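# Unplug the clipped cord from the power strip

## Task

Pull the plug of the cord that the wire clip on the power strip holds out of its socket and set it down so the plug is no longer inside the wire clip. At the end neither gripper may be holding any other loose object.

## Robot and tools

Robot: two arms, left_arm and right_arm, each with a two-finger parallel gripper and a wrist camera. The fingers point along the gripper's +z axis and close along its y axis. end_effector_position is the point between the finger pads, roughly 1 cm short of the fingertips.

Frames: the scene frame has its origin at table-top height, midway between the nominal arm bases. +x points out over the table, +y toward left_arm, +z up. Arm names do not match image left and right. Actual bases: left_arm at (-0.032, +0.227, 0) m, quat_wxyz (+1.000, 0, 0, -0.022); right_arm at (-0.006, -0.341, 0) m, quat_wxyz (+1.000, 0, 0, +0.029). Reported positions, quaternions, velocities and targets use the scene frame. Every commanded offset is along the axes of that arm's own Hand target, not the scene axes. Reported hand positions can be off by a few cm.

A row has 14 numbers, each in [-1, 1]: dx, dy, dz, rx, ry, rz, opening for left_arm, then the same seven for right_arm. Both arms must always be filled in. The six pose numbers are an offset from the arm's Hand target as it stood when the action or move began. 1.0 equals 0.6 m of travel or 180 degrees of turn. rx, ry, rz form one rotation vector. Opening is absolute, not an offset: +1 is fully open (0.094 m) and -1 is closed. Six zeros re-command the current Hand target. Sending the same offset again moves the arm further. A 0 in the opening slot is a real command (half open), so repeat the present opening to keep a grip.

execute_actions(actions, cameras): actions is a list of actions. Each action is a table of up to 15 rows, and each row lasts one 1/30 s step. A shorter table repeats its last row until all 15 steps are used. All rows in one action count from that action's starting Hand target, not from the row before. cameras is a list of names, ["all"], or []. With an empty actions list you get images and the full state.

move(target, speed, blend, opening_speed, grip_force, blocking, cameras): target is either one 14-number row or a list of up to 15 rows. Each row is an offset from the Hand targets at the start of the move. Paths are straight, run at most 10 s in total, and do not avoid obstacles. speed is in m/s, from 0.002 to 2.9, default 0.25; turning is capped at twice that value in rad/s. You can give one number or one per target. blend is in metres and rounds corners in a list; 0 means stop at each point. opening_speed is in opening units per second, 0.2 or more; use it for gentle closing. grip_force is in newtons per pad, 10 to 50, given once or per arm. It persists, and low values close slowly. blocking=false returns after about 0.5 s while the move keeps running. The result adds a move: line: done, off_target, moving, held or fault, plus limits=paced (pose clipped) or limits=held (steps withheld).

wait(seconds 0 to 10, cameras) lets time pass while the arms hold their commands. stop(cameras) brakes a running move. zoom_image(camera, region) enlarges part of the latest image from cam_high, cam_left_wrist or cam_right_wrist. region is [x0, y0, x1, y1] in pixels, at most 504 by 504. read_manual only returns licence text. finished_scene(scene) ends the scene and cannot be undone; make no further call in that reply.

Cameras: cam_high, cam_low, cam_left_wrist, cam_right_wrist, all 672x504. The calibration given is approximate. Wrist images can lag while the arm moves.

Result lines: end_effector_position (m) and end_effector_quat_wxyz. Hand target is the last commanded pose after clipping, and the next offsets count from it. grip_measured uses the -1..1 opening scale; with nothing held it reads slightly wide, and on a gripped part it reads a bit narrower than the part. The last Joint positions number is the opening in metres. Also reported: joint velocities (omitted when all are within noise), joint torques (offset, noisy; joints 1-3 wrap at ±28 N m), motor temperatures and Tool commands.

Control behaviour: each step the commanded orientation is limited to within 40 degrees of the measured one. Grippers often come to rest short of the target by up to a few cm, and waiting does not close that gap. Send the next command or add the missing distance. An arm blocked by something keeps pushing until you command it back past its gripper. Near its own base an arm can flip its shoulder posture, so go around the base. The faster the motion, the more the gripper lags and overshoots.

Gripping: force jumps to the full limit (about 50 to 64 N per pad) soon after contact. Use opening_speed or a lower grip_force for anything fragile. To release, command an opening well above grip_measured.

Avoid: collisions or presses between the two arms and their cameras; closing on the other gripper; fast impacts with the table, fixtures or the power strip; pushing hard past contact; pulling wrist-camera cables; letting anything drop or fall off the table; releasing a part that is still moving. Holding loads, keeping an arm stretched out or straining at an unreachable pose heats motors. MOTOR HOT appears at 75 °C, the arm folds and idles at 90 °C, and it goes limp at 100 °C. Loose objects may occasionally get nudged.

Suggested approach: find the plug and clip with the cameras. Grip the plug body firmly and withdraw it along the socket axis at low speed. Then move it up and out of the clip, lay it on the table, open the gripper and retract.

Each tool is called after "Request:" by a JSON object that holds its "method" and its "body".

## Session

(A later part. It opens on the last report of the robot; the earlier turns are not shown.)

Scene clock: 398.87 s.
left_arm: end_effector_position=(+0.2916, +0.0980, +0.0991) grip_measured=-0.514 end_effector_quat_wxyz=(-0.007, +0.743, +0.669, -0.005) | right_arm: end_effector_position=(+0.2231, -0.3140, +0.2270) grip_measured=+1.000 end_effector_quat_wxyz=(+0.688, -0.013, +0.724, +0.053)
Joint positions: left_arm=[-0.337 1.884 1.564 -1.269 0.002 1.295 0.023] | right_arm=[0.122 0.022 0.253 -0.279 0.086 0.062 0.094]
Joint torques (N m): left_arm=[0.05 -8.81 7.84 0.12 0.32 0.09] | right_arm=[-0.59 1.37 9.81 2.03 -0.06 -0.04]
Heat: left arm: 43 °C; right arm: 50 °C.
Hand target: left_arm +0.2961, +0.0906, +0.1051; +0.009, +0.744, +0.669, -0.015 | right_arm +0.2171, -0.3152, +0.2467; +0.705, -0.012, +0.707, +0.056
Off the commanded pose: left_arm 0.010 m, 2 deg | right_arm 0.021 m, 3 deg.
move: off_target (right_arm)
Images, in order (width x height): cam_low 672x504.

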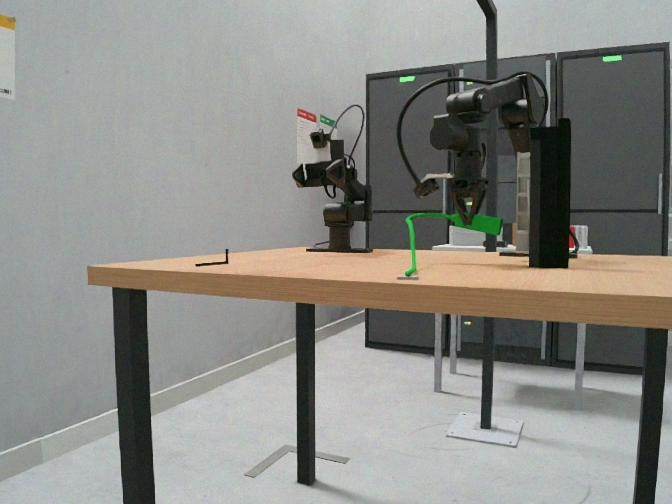

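Request:
{"method": "move", "body": {"target": [-0.0999,0,0.0035,0,0.0639,0,-0.75, 0,0,0,0,0,0,1], "speed": 0.12, "cameras": ["cam_low","cam_left_wrist","cam_high"]}}

Request:
{"method": "zoom_image", "body": {"camera": "cam_low", "region": [380, 170, 560, 290]}}

Request:
{"method": "zoom_image", "body": {"camera": "cam_high", "region": [240, 130, 460, 300]}}

Scene clock: 415.57 s.
left_arm: end_effector_position=(+0.2911, +0.0379, +0.0998) grip_measured=-0.514 end_effector_quat_wxyz=(-0.061, +0.736, +0.671, +0.068) | right_arm: end_effector_position=(+0.2231, -0.3140, +0.2270) grip_measured=+1.000 end_effector_quat_wxyz=(+0.688, -0.013, +0.724, +0.053)
Joint positions: left_arm=[-0.565 2.057 1.797 -1.401 -0.16 1.047 0.023] | right_arm=[0.122 0.022 0.253 -0.279 0.086 0.062 0.094]
Joint torques (N m): left_arm=[-0.84 -10.13 8.18 -0.15 0.01 0.11] | right_arm=[-0.62 1.43 9.85 2.02 -0.06 -0.03]
Heat: left arm: 45 °C; right arm: 50 °C.
Hand target: left_arm +0.2897, +0.0309, +0.1050; -0.058, +0.741, +0.666, +0.059 | right_arm +0.2171, -0.3152, +0.2467; +0.705, -0.012, +0.707, +0.056
Off the commanded pose: left_arm 0.009 m, 1 deg | right_arm 0.021 m, 3 deg.
move: off_target (right_arm)
camera_calibration:
cam_left_wrist: T_world_to_cam=[[-0.991383, 0.130835, -0.00648412, 0.286047], [0.092172, 0.731879, 0.675172, -0.0732807], [0.093082, 0.668757, -0.737632, 0.129585], [0, 0, 0, 1]] pos_world=[0.278275, -0.0704531, 0.146917]
Images, in order (width x height): cam_high 672x504, cam_low 672x504, cam_left_wrist 672x504.

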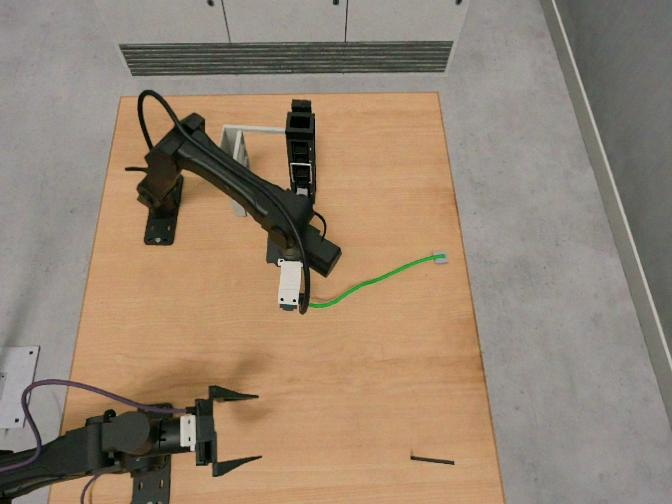

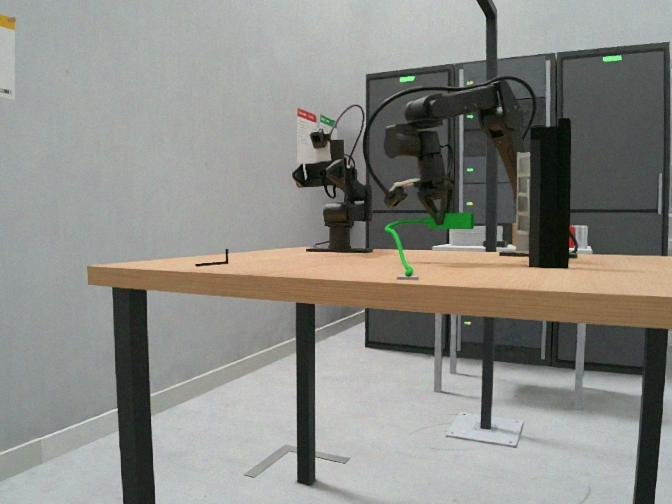

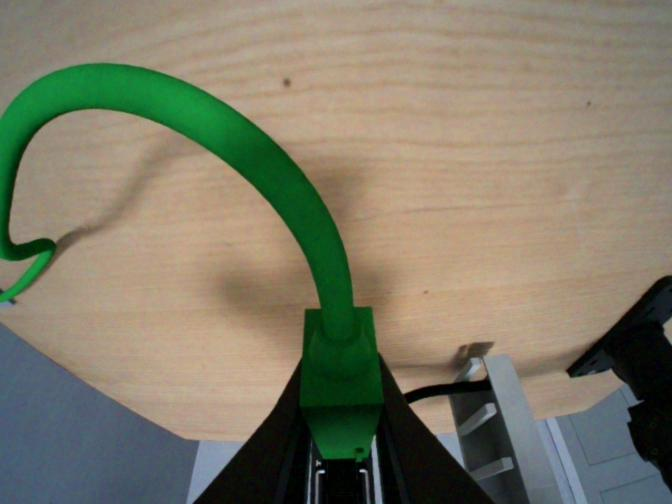

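Scaled by 2.800 from the camera's 672x504 image, which has a finer 960x720 frame.

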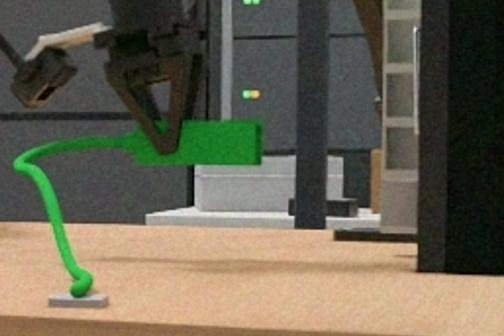

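Scaled by 2.291 from the camera's 672x504 image, which has a finer 960x720 frame.

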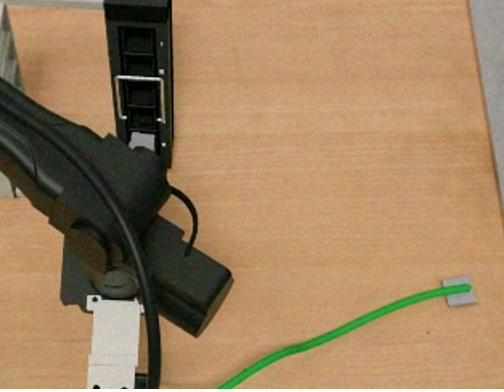

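Request:
{"method": "move", "body": {"target": [-0.0138,0,0.0822,0,0,0,-0.75, 0,0,0,0,0,0,1], "speed": 0.1, "cameras": ["cam_low"]}}

Request:
{"method": "zoom_image", "body": {"camera": "cam_low", "region": [380, 170, 560, 290]}}

Scene clock: 423.47 s.
left_arm: end_effector_position=(+0.2949, +0.0352, +0.0589) grip_measured=-0.514 end_effector_quat_wxyz=(-0.055, +0.736, +0.671, +0.069) | right_arm: end_effector_position=(+0.2231, -0.3140, +0.2270) grip_measured=+1.000 end_effector_quat_wxyz=(+0.688, -0.013, +0.724, +0.053)
Joint positions: left_arm=[-0.565 2.078 1.667 -1.237 -0.16 1.047 0.023] | right_arm=[0.122 0.022 0.253 -0.279 0.086 0.062 0.094]
Joint torques (N m): left_arm=[-0.64 -10.4 4.52 0.11 0.06 0.12] | right_arm=[-0.61 1.42 9.83 2.02 -0.06 -0.04]
Heat: left arm: 45 °C; right arm: 51 °C.
Hand target: left_arm +0.2893, +0.0309, +0.0549; -0.058, +0.741, +0.666, +0.059 | right_arm +0.2171, -0.3152, +0.2467; +0.705, -0.012, +0.707, +0.056
Off the commanded pose: left_arm 0.008 m, 2 deg | right_arm 0.021 m, 3 deg.
move: off_target (right_arm)
Images, in order (width x height): cam_low 672x504.

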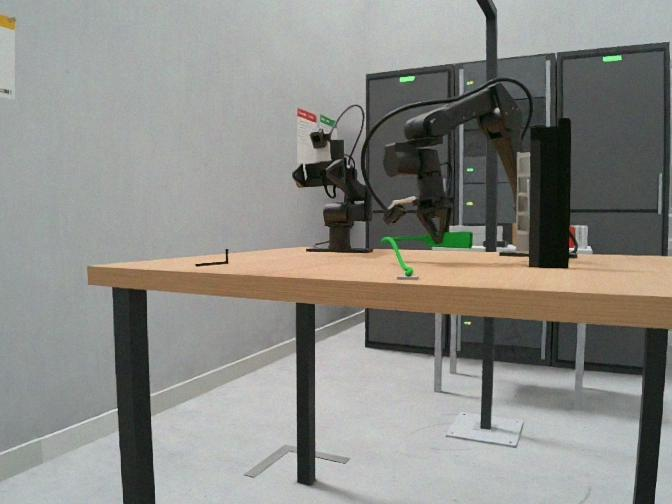

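Scaled by 2.800 from the camera's 672x504 image, which has a finer 960x720 frame.

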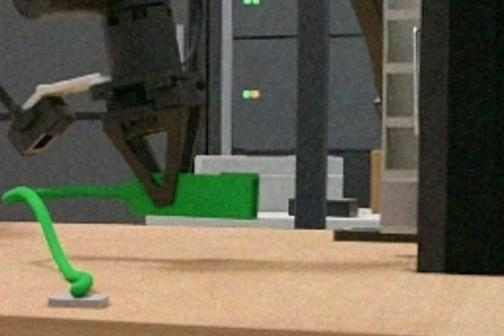

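Request:
{"method": "move", "body": {"target": [-0.0069,0,0.0411,0,0,0,-0.75, 0,0,0,0,0,0,1], "speed": 0.07, "cameras": ["cam_low"]}}

Request:
{"method": "zoom_image", "body": {"camera": "cam_low", "region": [380, 190, 520, 290]}}

Scene clock: 426.80 s.
left_arm: end_effector_position=(+0.2954, +0.0348, +0.0357) grip_measured=-0.514 end_effector_quat_wxyz=(-0.053, +0.736, +0.672, +0.070) | right_arm: end_effector_position=(+0.2231, -0.3140, +0.2270) grip_measured=+1.000 end_effector_quat_wxyz=(+0.688, -0.013, +0.724, +0.053)
Joint positions: left_arm=[-0.565 2.096 1.601 -1.148 -0.16 1.047 0.023] | right_arm=[0.122 0.022 0.253 -0.279 0.086 0.062 0.094]
Joint torques (N m): left_arm=[-0.8 -10.24 4.64 0.1 0.11 0.11] | right_arm=[-0.59 1.39 9.78 2.03 -0.07 -0.04]
Heat: left arm: 44 °C; right arm: 51 °C.
Hand target: left_arm +0.2892, +0.0309, +0.0301; -0.058, +0.741, +0.666, +0.059 | right_arm +0.2171, -0.3152, +0.2467; +0.705, -0.012, +0.707, +0.056
Off the commanded pose: left_arm 0.009 m, 2 deg | right_arm 0.021 m, 3 deg.
move: off_target (right_arm)
Images, in order (width x height): cam_low 672x504.

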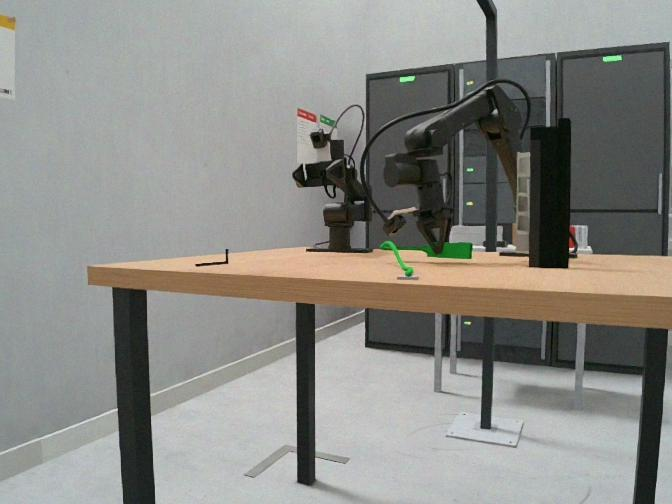

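Scaled by 3.600 from the camera's 672x504 image, which has a finer 960x720 frame.

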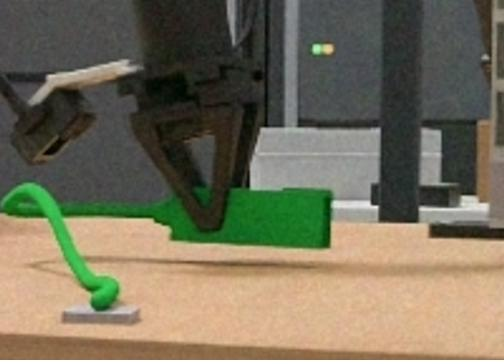

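Request:
{"method": "move", "body": {"target": [-0.0033,0,0.0197,0,0,0,-0.75, 0,0,0,0,0,0,1], "speed": 0.05, "cameras": ["cam_low"]}}

Request:
{"method": "zoom_image", "body": {"camera": "cam_low", "region": [380, 190, 520, 290]}}

Scene clock: 429.73 s.
left_arm: end_effector_position=(+0.2948, +0.0353, +0.0248) grip_measured=-0.514 end_effector_quat_wxyz=(-0.054, +0.736, +0.672, +0.070) | right_arm: end_effector_position=(+0.2231, -0.3140, +0.2270) grip_measured=+1.000 end_effector_quat_wxyz=(+0.688, -0.013, +0.724, +0.053)
Joint positions: left_arm=[-0.565 2.107 1.573 -1.111 -0.16 1.047 0.023] | right_arm=[0.122 0.022 0.253 -0.279 0.086 0.062 0.094]
Joint torques (N m): left_arm=[-0.61 -10.04 4.52 0.17 0.11 0.09] | right_arm=[-0.61 1.42 9.81 2.03 -0.06 -0.04]
Heat: left arm: 44 °C; right arm: 51 °C.
Hand target: left_arm +0.2891, +0.0310, +0.0181; -0.058, +0.741, +0.666, +0.059 | right_arm +0.2171, -0.3152, +0.2467; +0.705, -0.012, +0.707, +0.056
Off the commanded pose: left_arm 0.010 m, 2 deg | right_arm 0.021 m, 3 deg.
move: off_target (right_arm)
Images, in order (width x height): cam_low 672x504.

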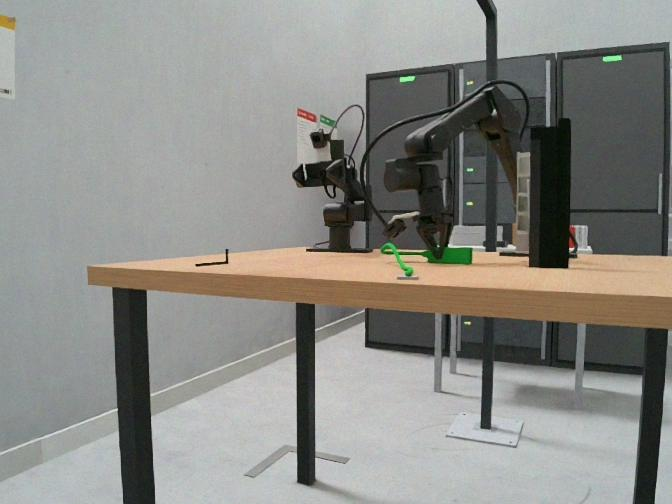

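Scaled by 3.600 from the camera's 672x504 image, which has a finer 960x720 frame.

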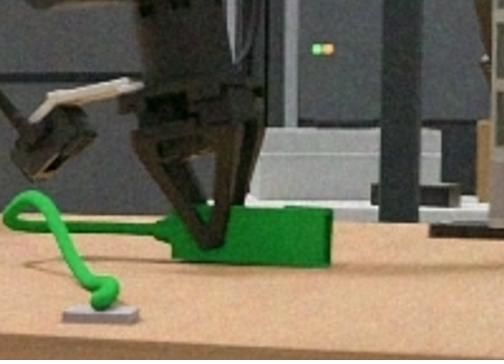

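Request:
{"method": "move", "body": {"target": [-0.0022,0,0.0131,0,0,0,-0.75, 0,0,0,0,0,0,1], "speed": 0.04, "cameras": ["cam_low"]}}

Request:
{"method": "zoom_image", "body": {"camera": "cam_low", "region": [380, 190, 520, 290]}}

Scene clock: 433.17 s.
left_arm: end_effector_position=(+0.2950, +0.0361, +0.0231) grip_measured=-0.514 end_effector_quat_wxyz=(-0.054, +0.736, +0.671, +0.074) | right_arm: end_effector_position=(+0.2231, -0.3140, +0.2270) grip_measured=+1.000 end_effector_quat_wxyz=(+0.688, -0.013, +0.724, +0.053)
Joint positions: left_arm=[-0.567 2.107 1.565 -1.103 -0.168 1.047 0.023] | right_arm=[0.122 0.022 0.253 -0.279 0.086 0.062 0.094]
Joint torques (N m): left_arm=[-0.54 -9.43 3.38 0.36 0.2 0.11] | right_arm=[-0.62 1.37 9.81 2.01 -0.06 -0.04]
Heat: left arm: 43 °C; right arm: 51 °C.
Hand target: left_arm +0.2891, +0.0310, +0.0101; -0.058, +0.741, +0.666, +0.059 | right_arm +0.2171, -0.3152, +0.2467; +0.705, -0.012, +0.707, +0.056
Off the commanded pose: left_arm 0.015 m, 2 deg | right_arm 0.021 m, 3 deg.
move: off_target (left_arm, right_arm)
Images, in order (width x height): cam_low 672x504.

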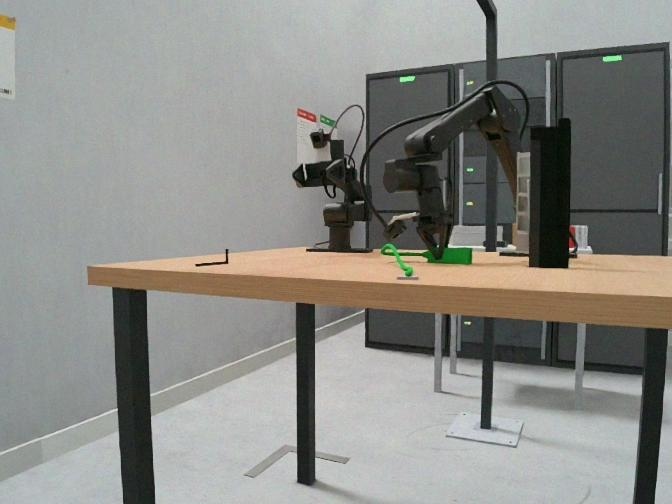

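Scaled by 3.600 from the camera's 672x504 image, which has a finer 960x720 frame.

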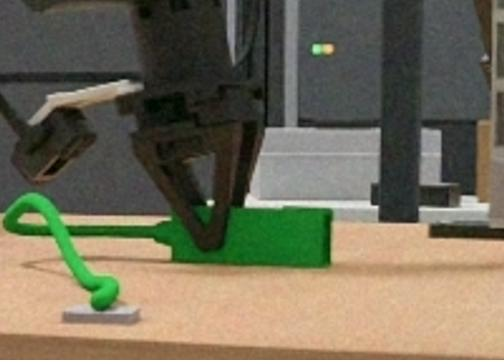

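Request:
{"method": "move", "body": {"target": [[0.0022,0,-0.0131,0,0,0,-0.75, 0,0,0,0,0,0,1],[0.0022,0,-0.0131,0,0,0,0.5, 0,0,0,0,0,0,1]], "speed": 0.04, "opening_speed": 0.3, "cameras": ["cam_low","cam_left_wrist"]}}

Request:
{"method": "zoom_image", "body": {"camera": "cam_low", "region": [380, 190, 520, 290]}}

Request:
{"method": "zoom_image", "body": {"camera": "cam_left_wrist", "region": [150, 220, 520, 504]}}

Scene clock: 443.37 s.
left_arm: end_effector_position=(+0.2937, +0.0343, +0.0227) grip_measured=+0.498 end_effector_quat_wxyz=(-0.053, +0.736, +0.671, +0.068) | right_arm: end_effector_position=(+0.2231, -0.3140, +0.2270) grip_measured=+1.000 end_effector_quat_wxyz=(+0.688, -0.013, +0.724, +0.053)
Joint positions: left_arm=[-0.567 2.107 1.565 -1.103 -0.155 1.047 0.07] | right_arm=[0.122 0.022 0.253 -0.279 0.086 0.062 0.094]
Joint torques (N m): left_arm=[-0.77 -10.21 4.82 0.08 -0.01 0.07] | right_arm=[-0.61 1.43 9.8 2.02 -0.06 -0.03]
Heat: left arm: 43 °C; right arm: 51 °C.
Hand target: left_arm +0.2891, +0.0310, +0.0180; -0.058, +0.741, +0.666, +0.059 | right_arm +0.2171, -0.3152, +0.2467; +0.705, -0.012, +0.707, +0.056
Off the commanded pose: left_arm 0.007 m, 1 deg | right_arm 0.021 m, 3 deg.
move: off_target (right_arm)
camera_calibration:
cam_left_wrist: T_world_to_cam=[[-0.991155, 0.131445, -0.0182995, 0.288825], [0.0858692, 0.740316, 0.666753, -0.0170619], [0.101189, 0.659284, -0.745054, 0.0728199], [0, 0, 0, 1]] pos_world=[0.280366, -0.0733424, 0.0709162]
Images, in order (width x height): cam_low 672x504, cam_left_wrist 672x504.

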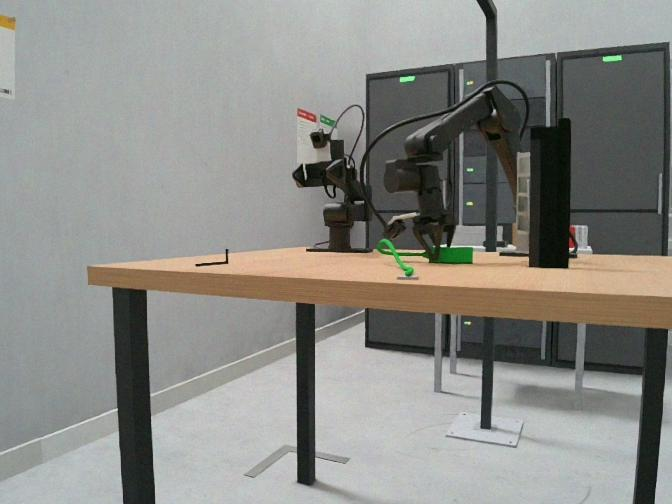

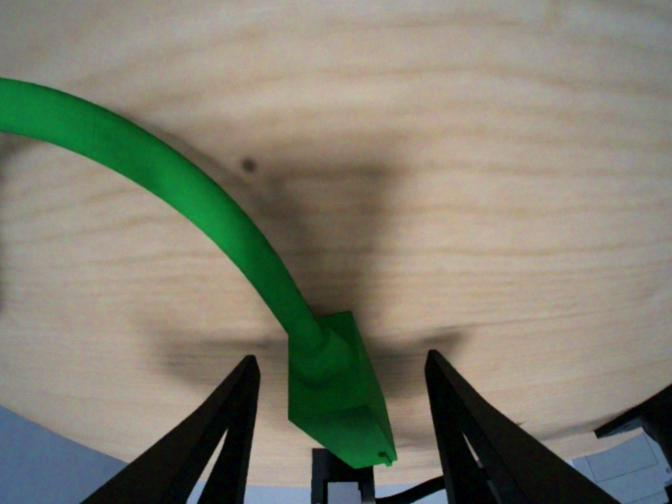

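Scaled by 3.600 from the camera's 672x504 image, which has a finer 960x720 frame.

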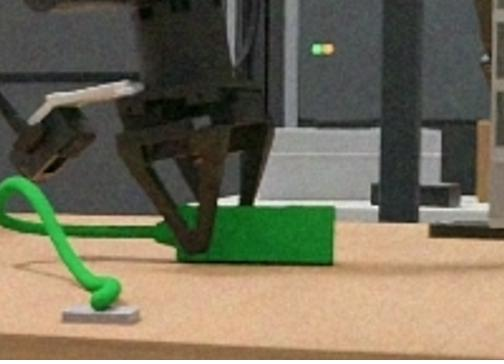

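Scaled by 1.362 from the camera's 672x504 image, which has a finer 960x720 frame.

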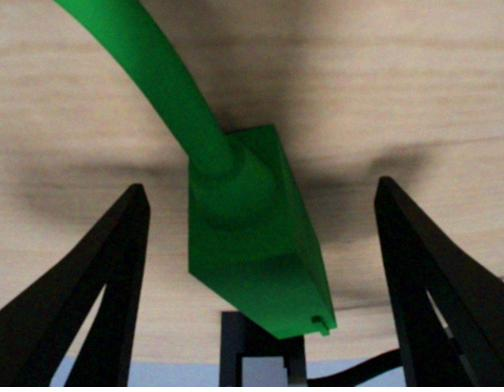

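Request:
{"method": "move", "body": {"target": [[0,0,0,0,0,0,1, 0,0,0,0,0,0,1],[0,0,-0.2,0,0,0,1, 0,0,0,0,0,0,1]], "speed": 0.15, "opening_speed": 0.8, "cameras": ["all"]}}

Request:
{"method": "zoom_image", "body": {"camera": "cam_low", "region": [370, 160, 570, 290]}}

Request:
{"method": "zoom_image", "body": {"camera": "cam_high", "region": [230, 90, 460, 330]}}

Request:
{"method": "zoom_image", "body": {"camera": "cam_left_wrist", "region": [150, 150, 520, 504]}}

Scene clock: 450.97 s.
left_arm: end_effector_position=(+0.2892, +0.0159, +0.1339) grip_measured=+0.998 end_effector_quat_wxyz=(-0.056, +0.742, +0.665, +0.066) | right_arm: end_effector_position=(+0.2231, -0.3140, +0.2270) grip_measured=+1.000 end_effector_quat_wxyz=(+0.688, -0.013, +0.724, +0.053)
Joint positions: left_arm=[-0.611 2.107 2.01 -1.56 -0.15 1.019 0.094] | right_arm=[0.122 0.022 0.253 -0.279 0.086 0.062 0.094]
Joint torques (N m): left_arm=[-0.61 -10.52 6.91 -0.01 0.02 -0.07] | right_arm=[-0.64 1.4 9.81 2.02 -0.06 -0.03]
Heat: left arm: 43 °C; right arm: 51 °C.
Hand target: left_arm +0.2878, +0.0112, +0.1364; -0.058, +0.741, +0.666, +0.059 | right_arm +0.2171, -0.3152, +0.2467; +0.705, -0.012, +0.707, +0.056
Off the commanded pose: left_arm 0.006 m, 1 deg | right_arm 0.021 m, 3 deg.
joint sent to its limit (left arm) — joint 4 (wrist pitch), lower limit. The joint targets still meet the commanded pose.
move: off_target (right_arm)
camera_calibration:
cam_left_wrist: T_world_to_cam=[[-0.989012, 0.147439, -0.0108356, 0.286936], [0.10258, 0.737184, 0.66786, -0.0821647], [0.106457, 0.65941, -0.744208, 0.166667], [0, 0, 0, 1]] pos_world=[0.274468, -0.0916374, 0.182019]
cam_right_wrist: T_world_to_cam=[[0.0732121, -0.994184, -0.0789837, -0.314983], [-0.532062, 0.028049, -0.846241, 0.373173], [0.843534, 0.103979, -0.526914, 0.0667147], [0, 0, 0, 1]] pos_world=[0.165336, -0.330555, 0.326069]

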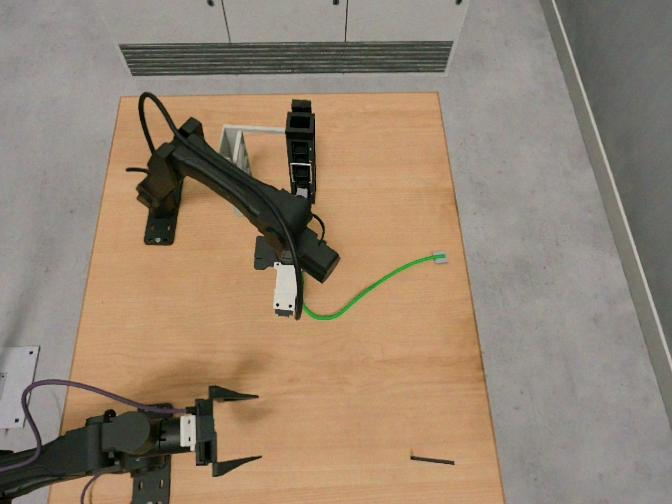

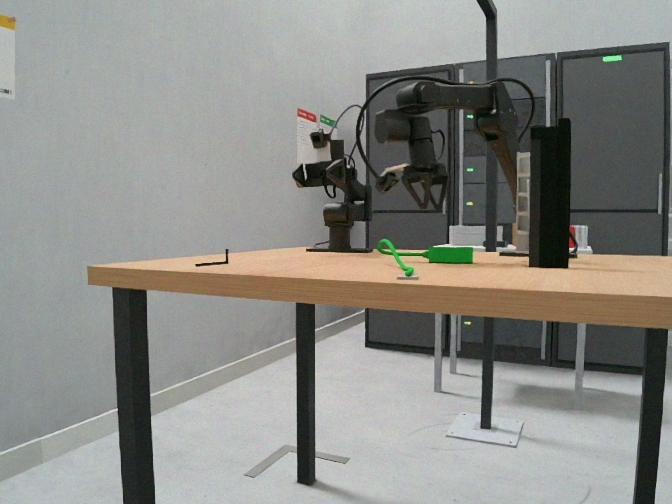

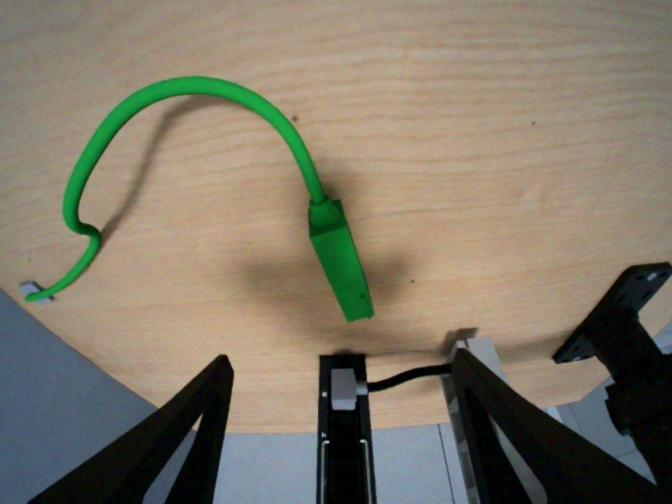

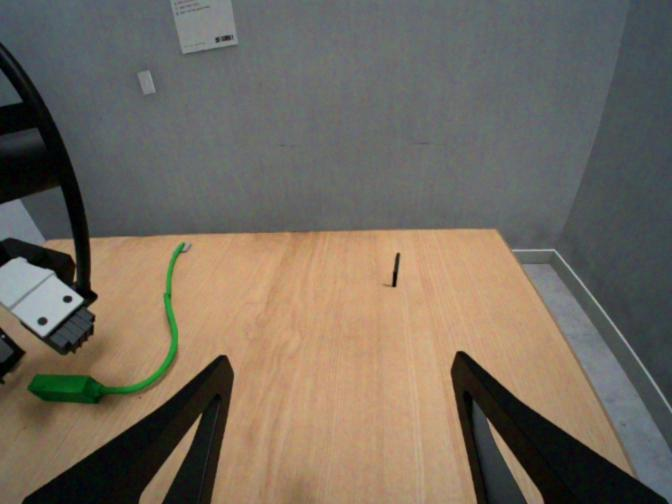

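Scaled by 2.520 from the camera's 672x504 image, which has a finer 960x720 frame.

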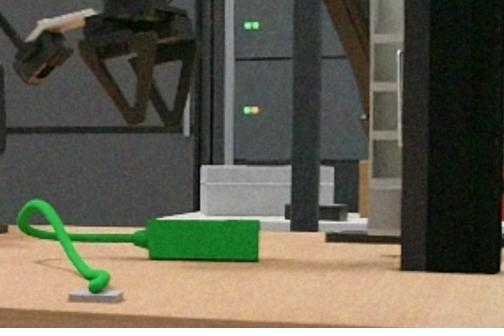

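Scaled by 2.100 from the camera's 672x504 image, which has a finer 960x720 frame.

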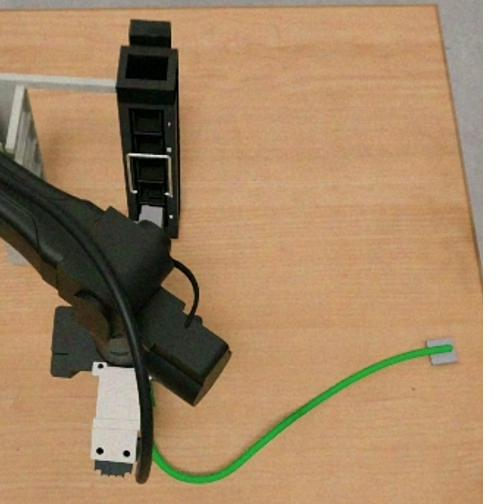

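Scaled by 1.362 from the camera's 672x504 image, which has a finer 960x720 frame.

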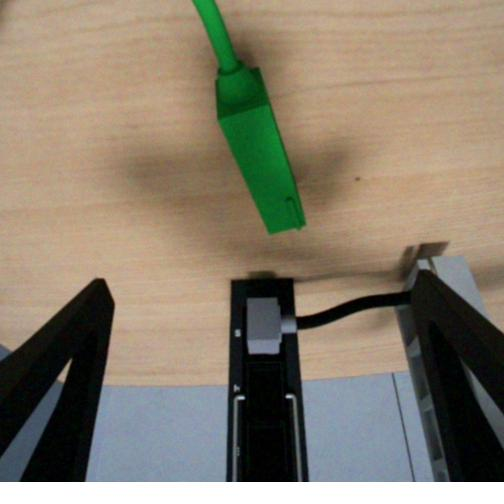

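Request:
{"method": "finished_scene", "body": {"scene": 2}}

The scene is finished: the task was done.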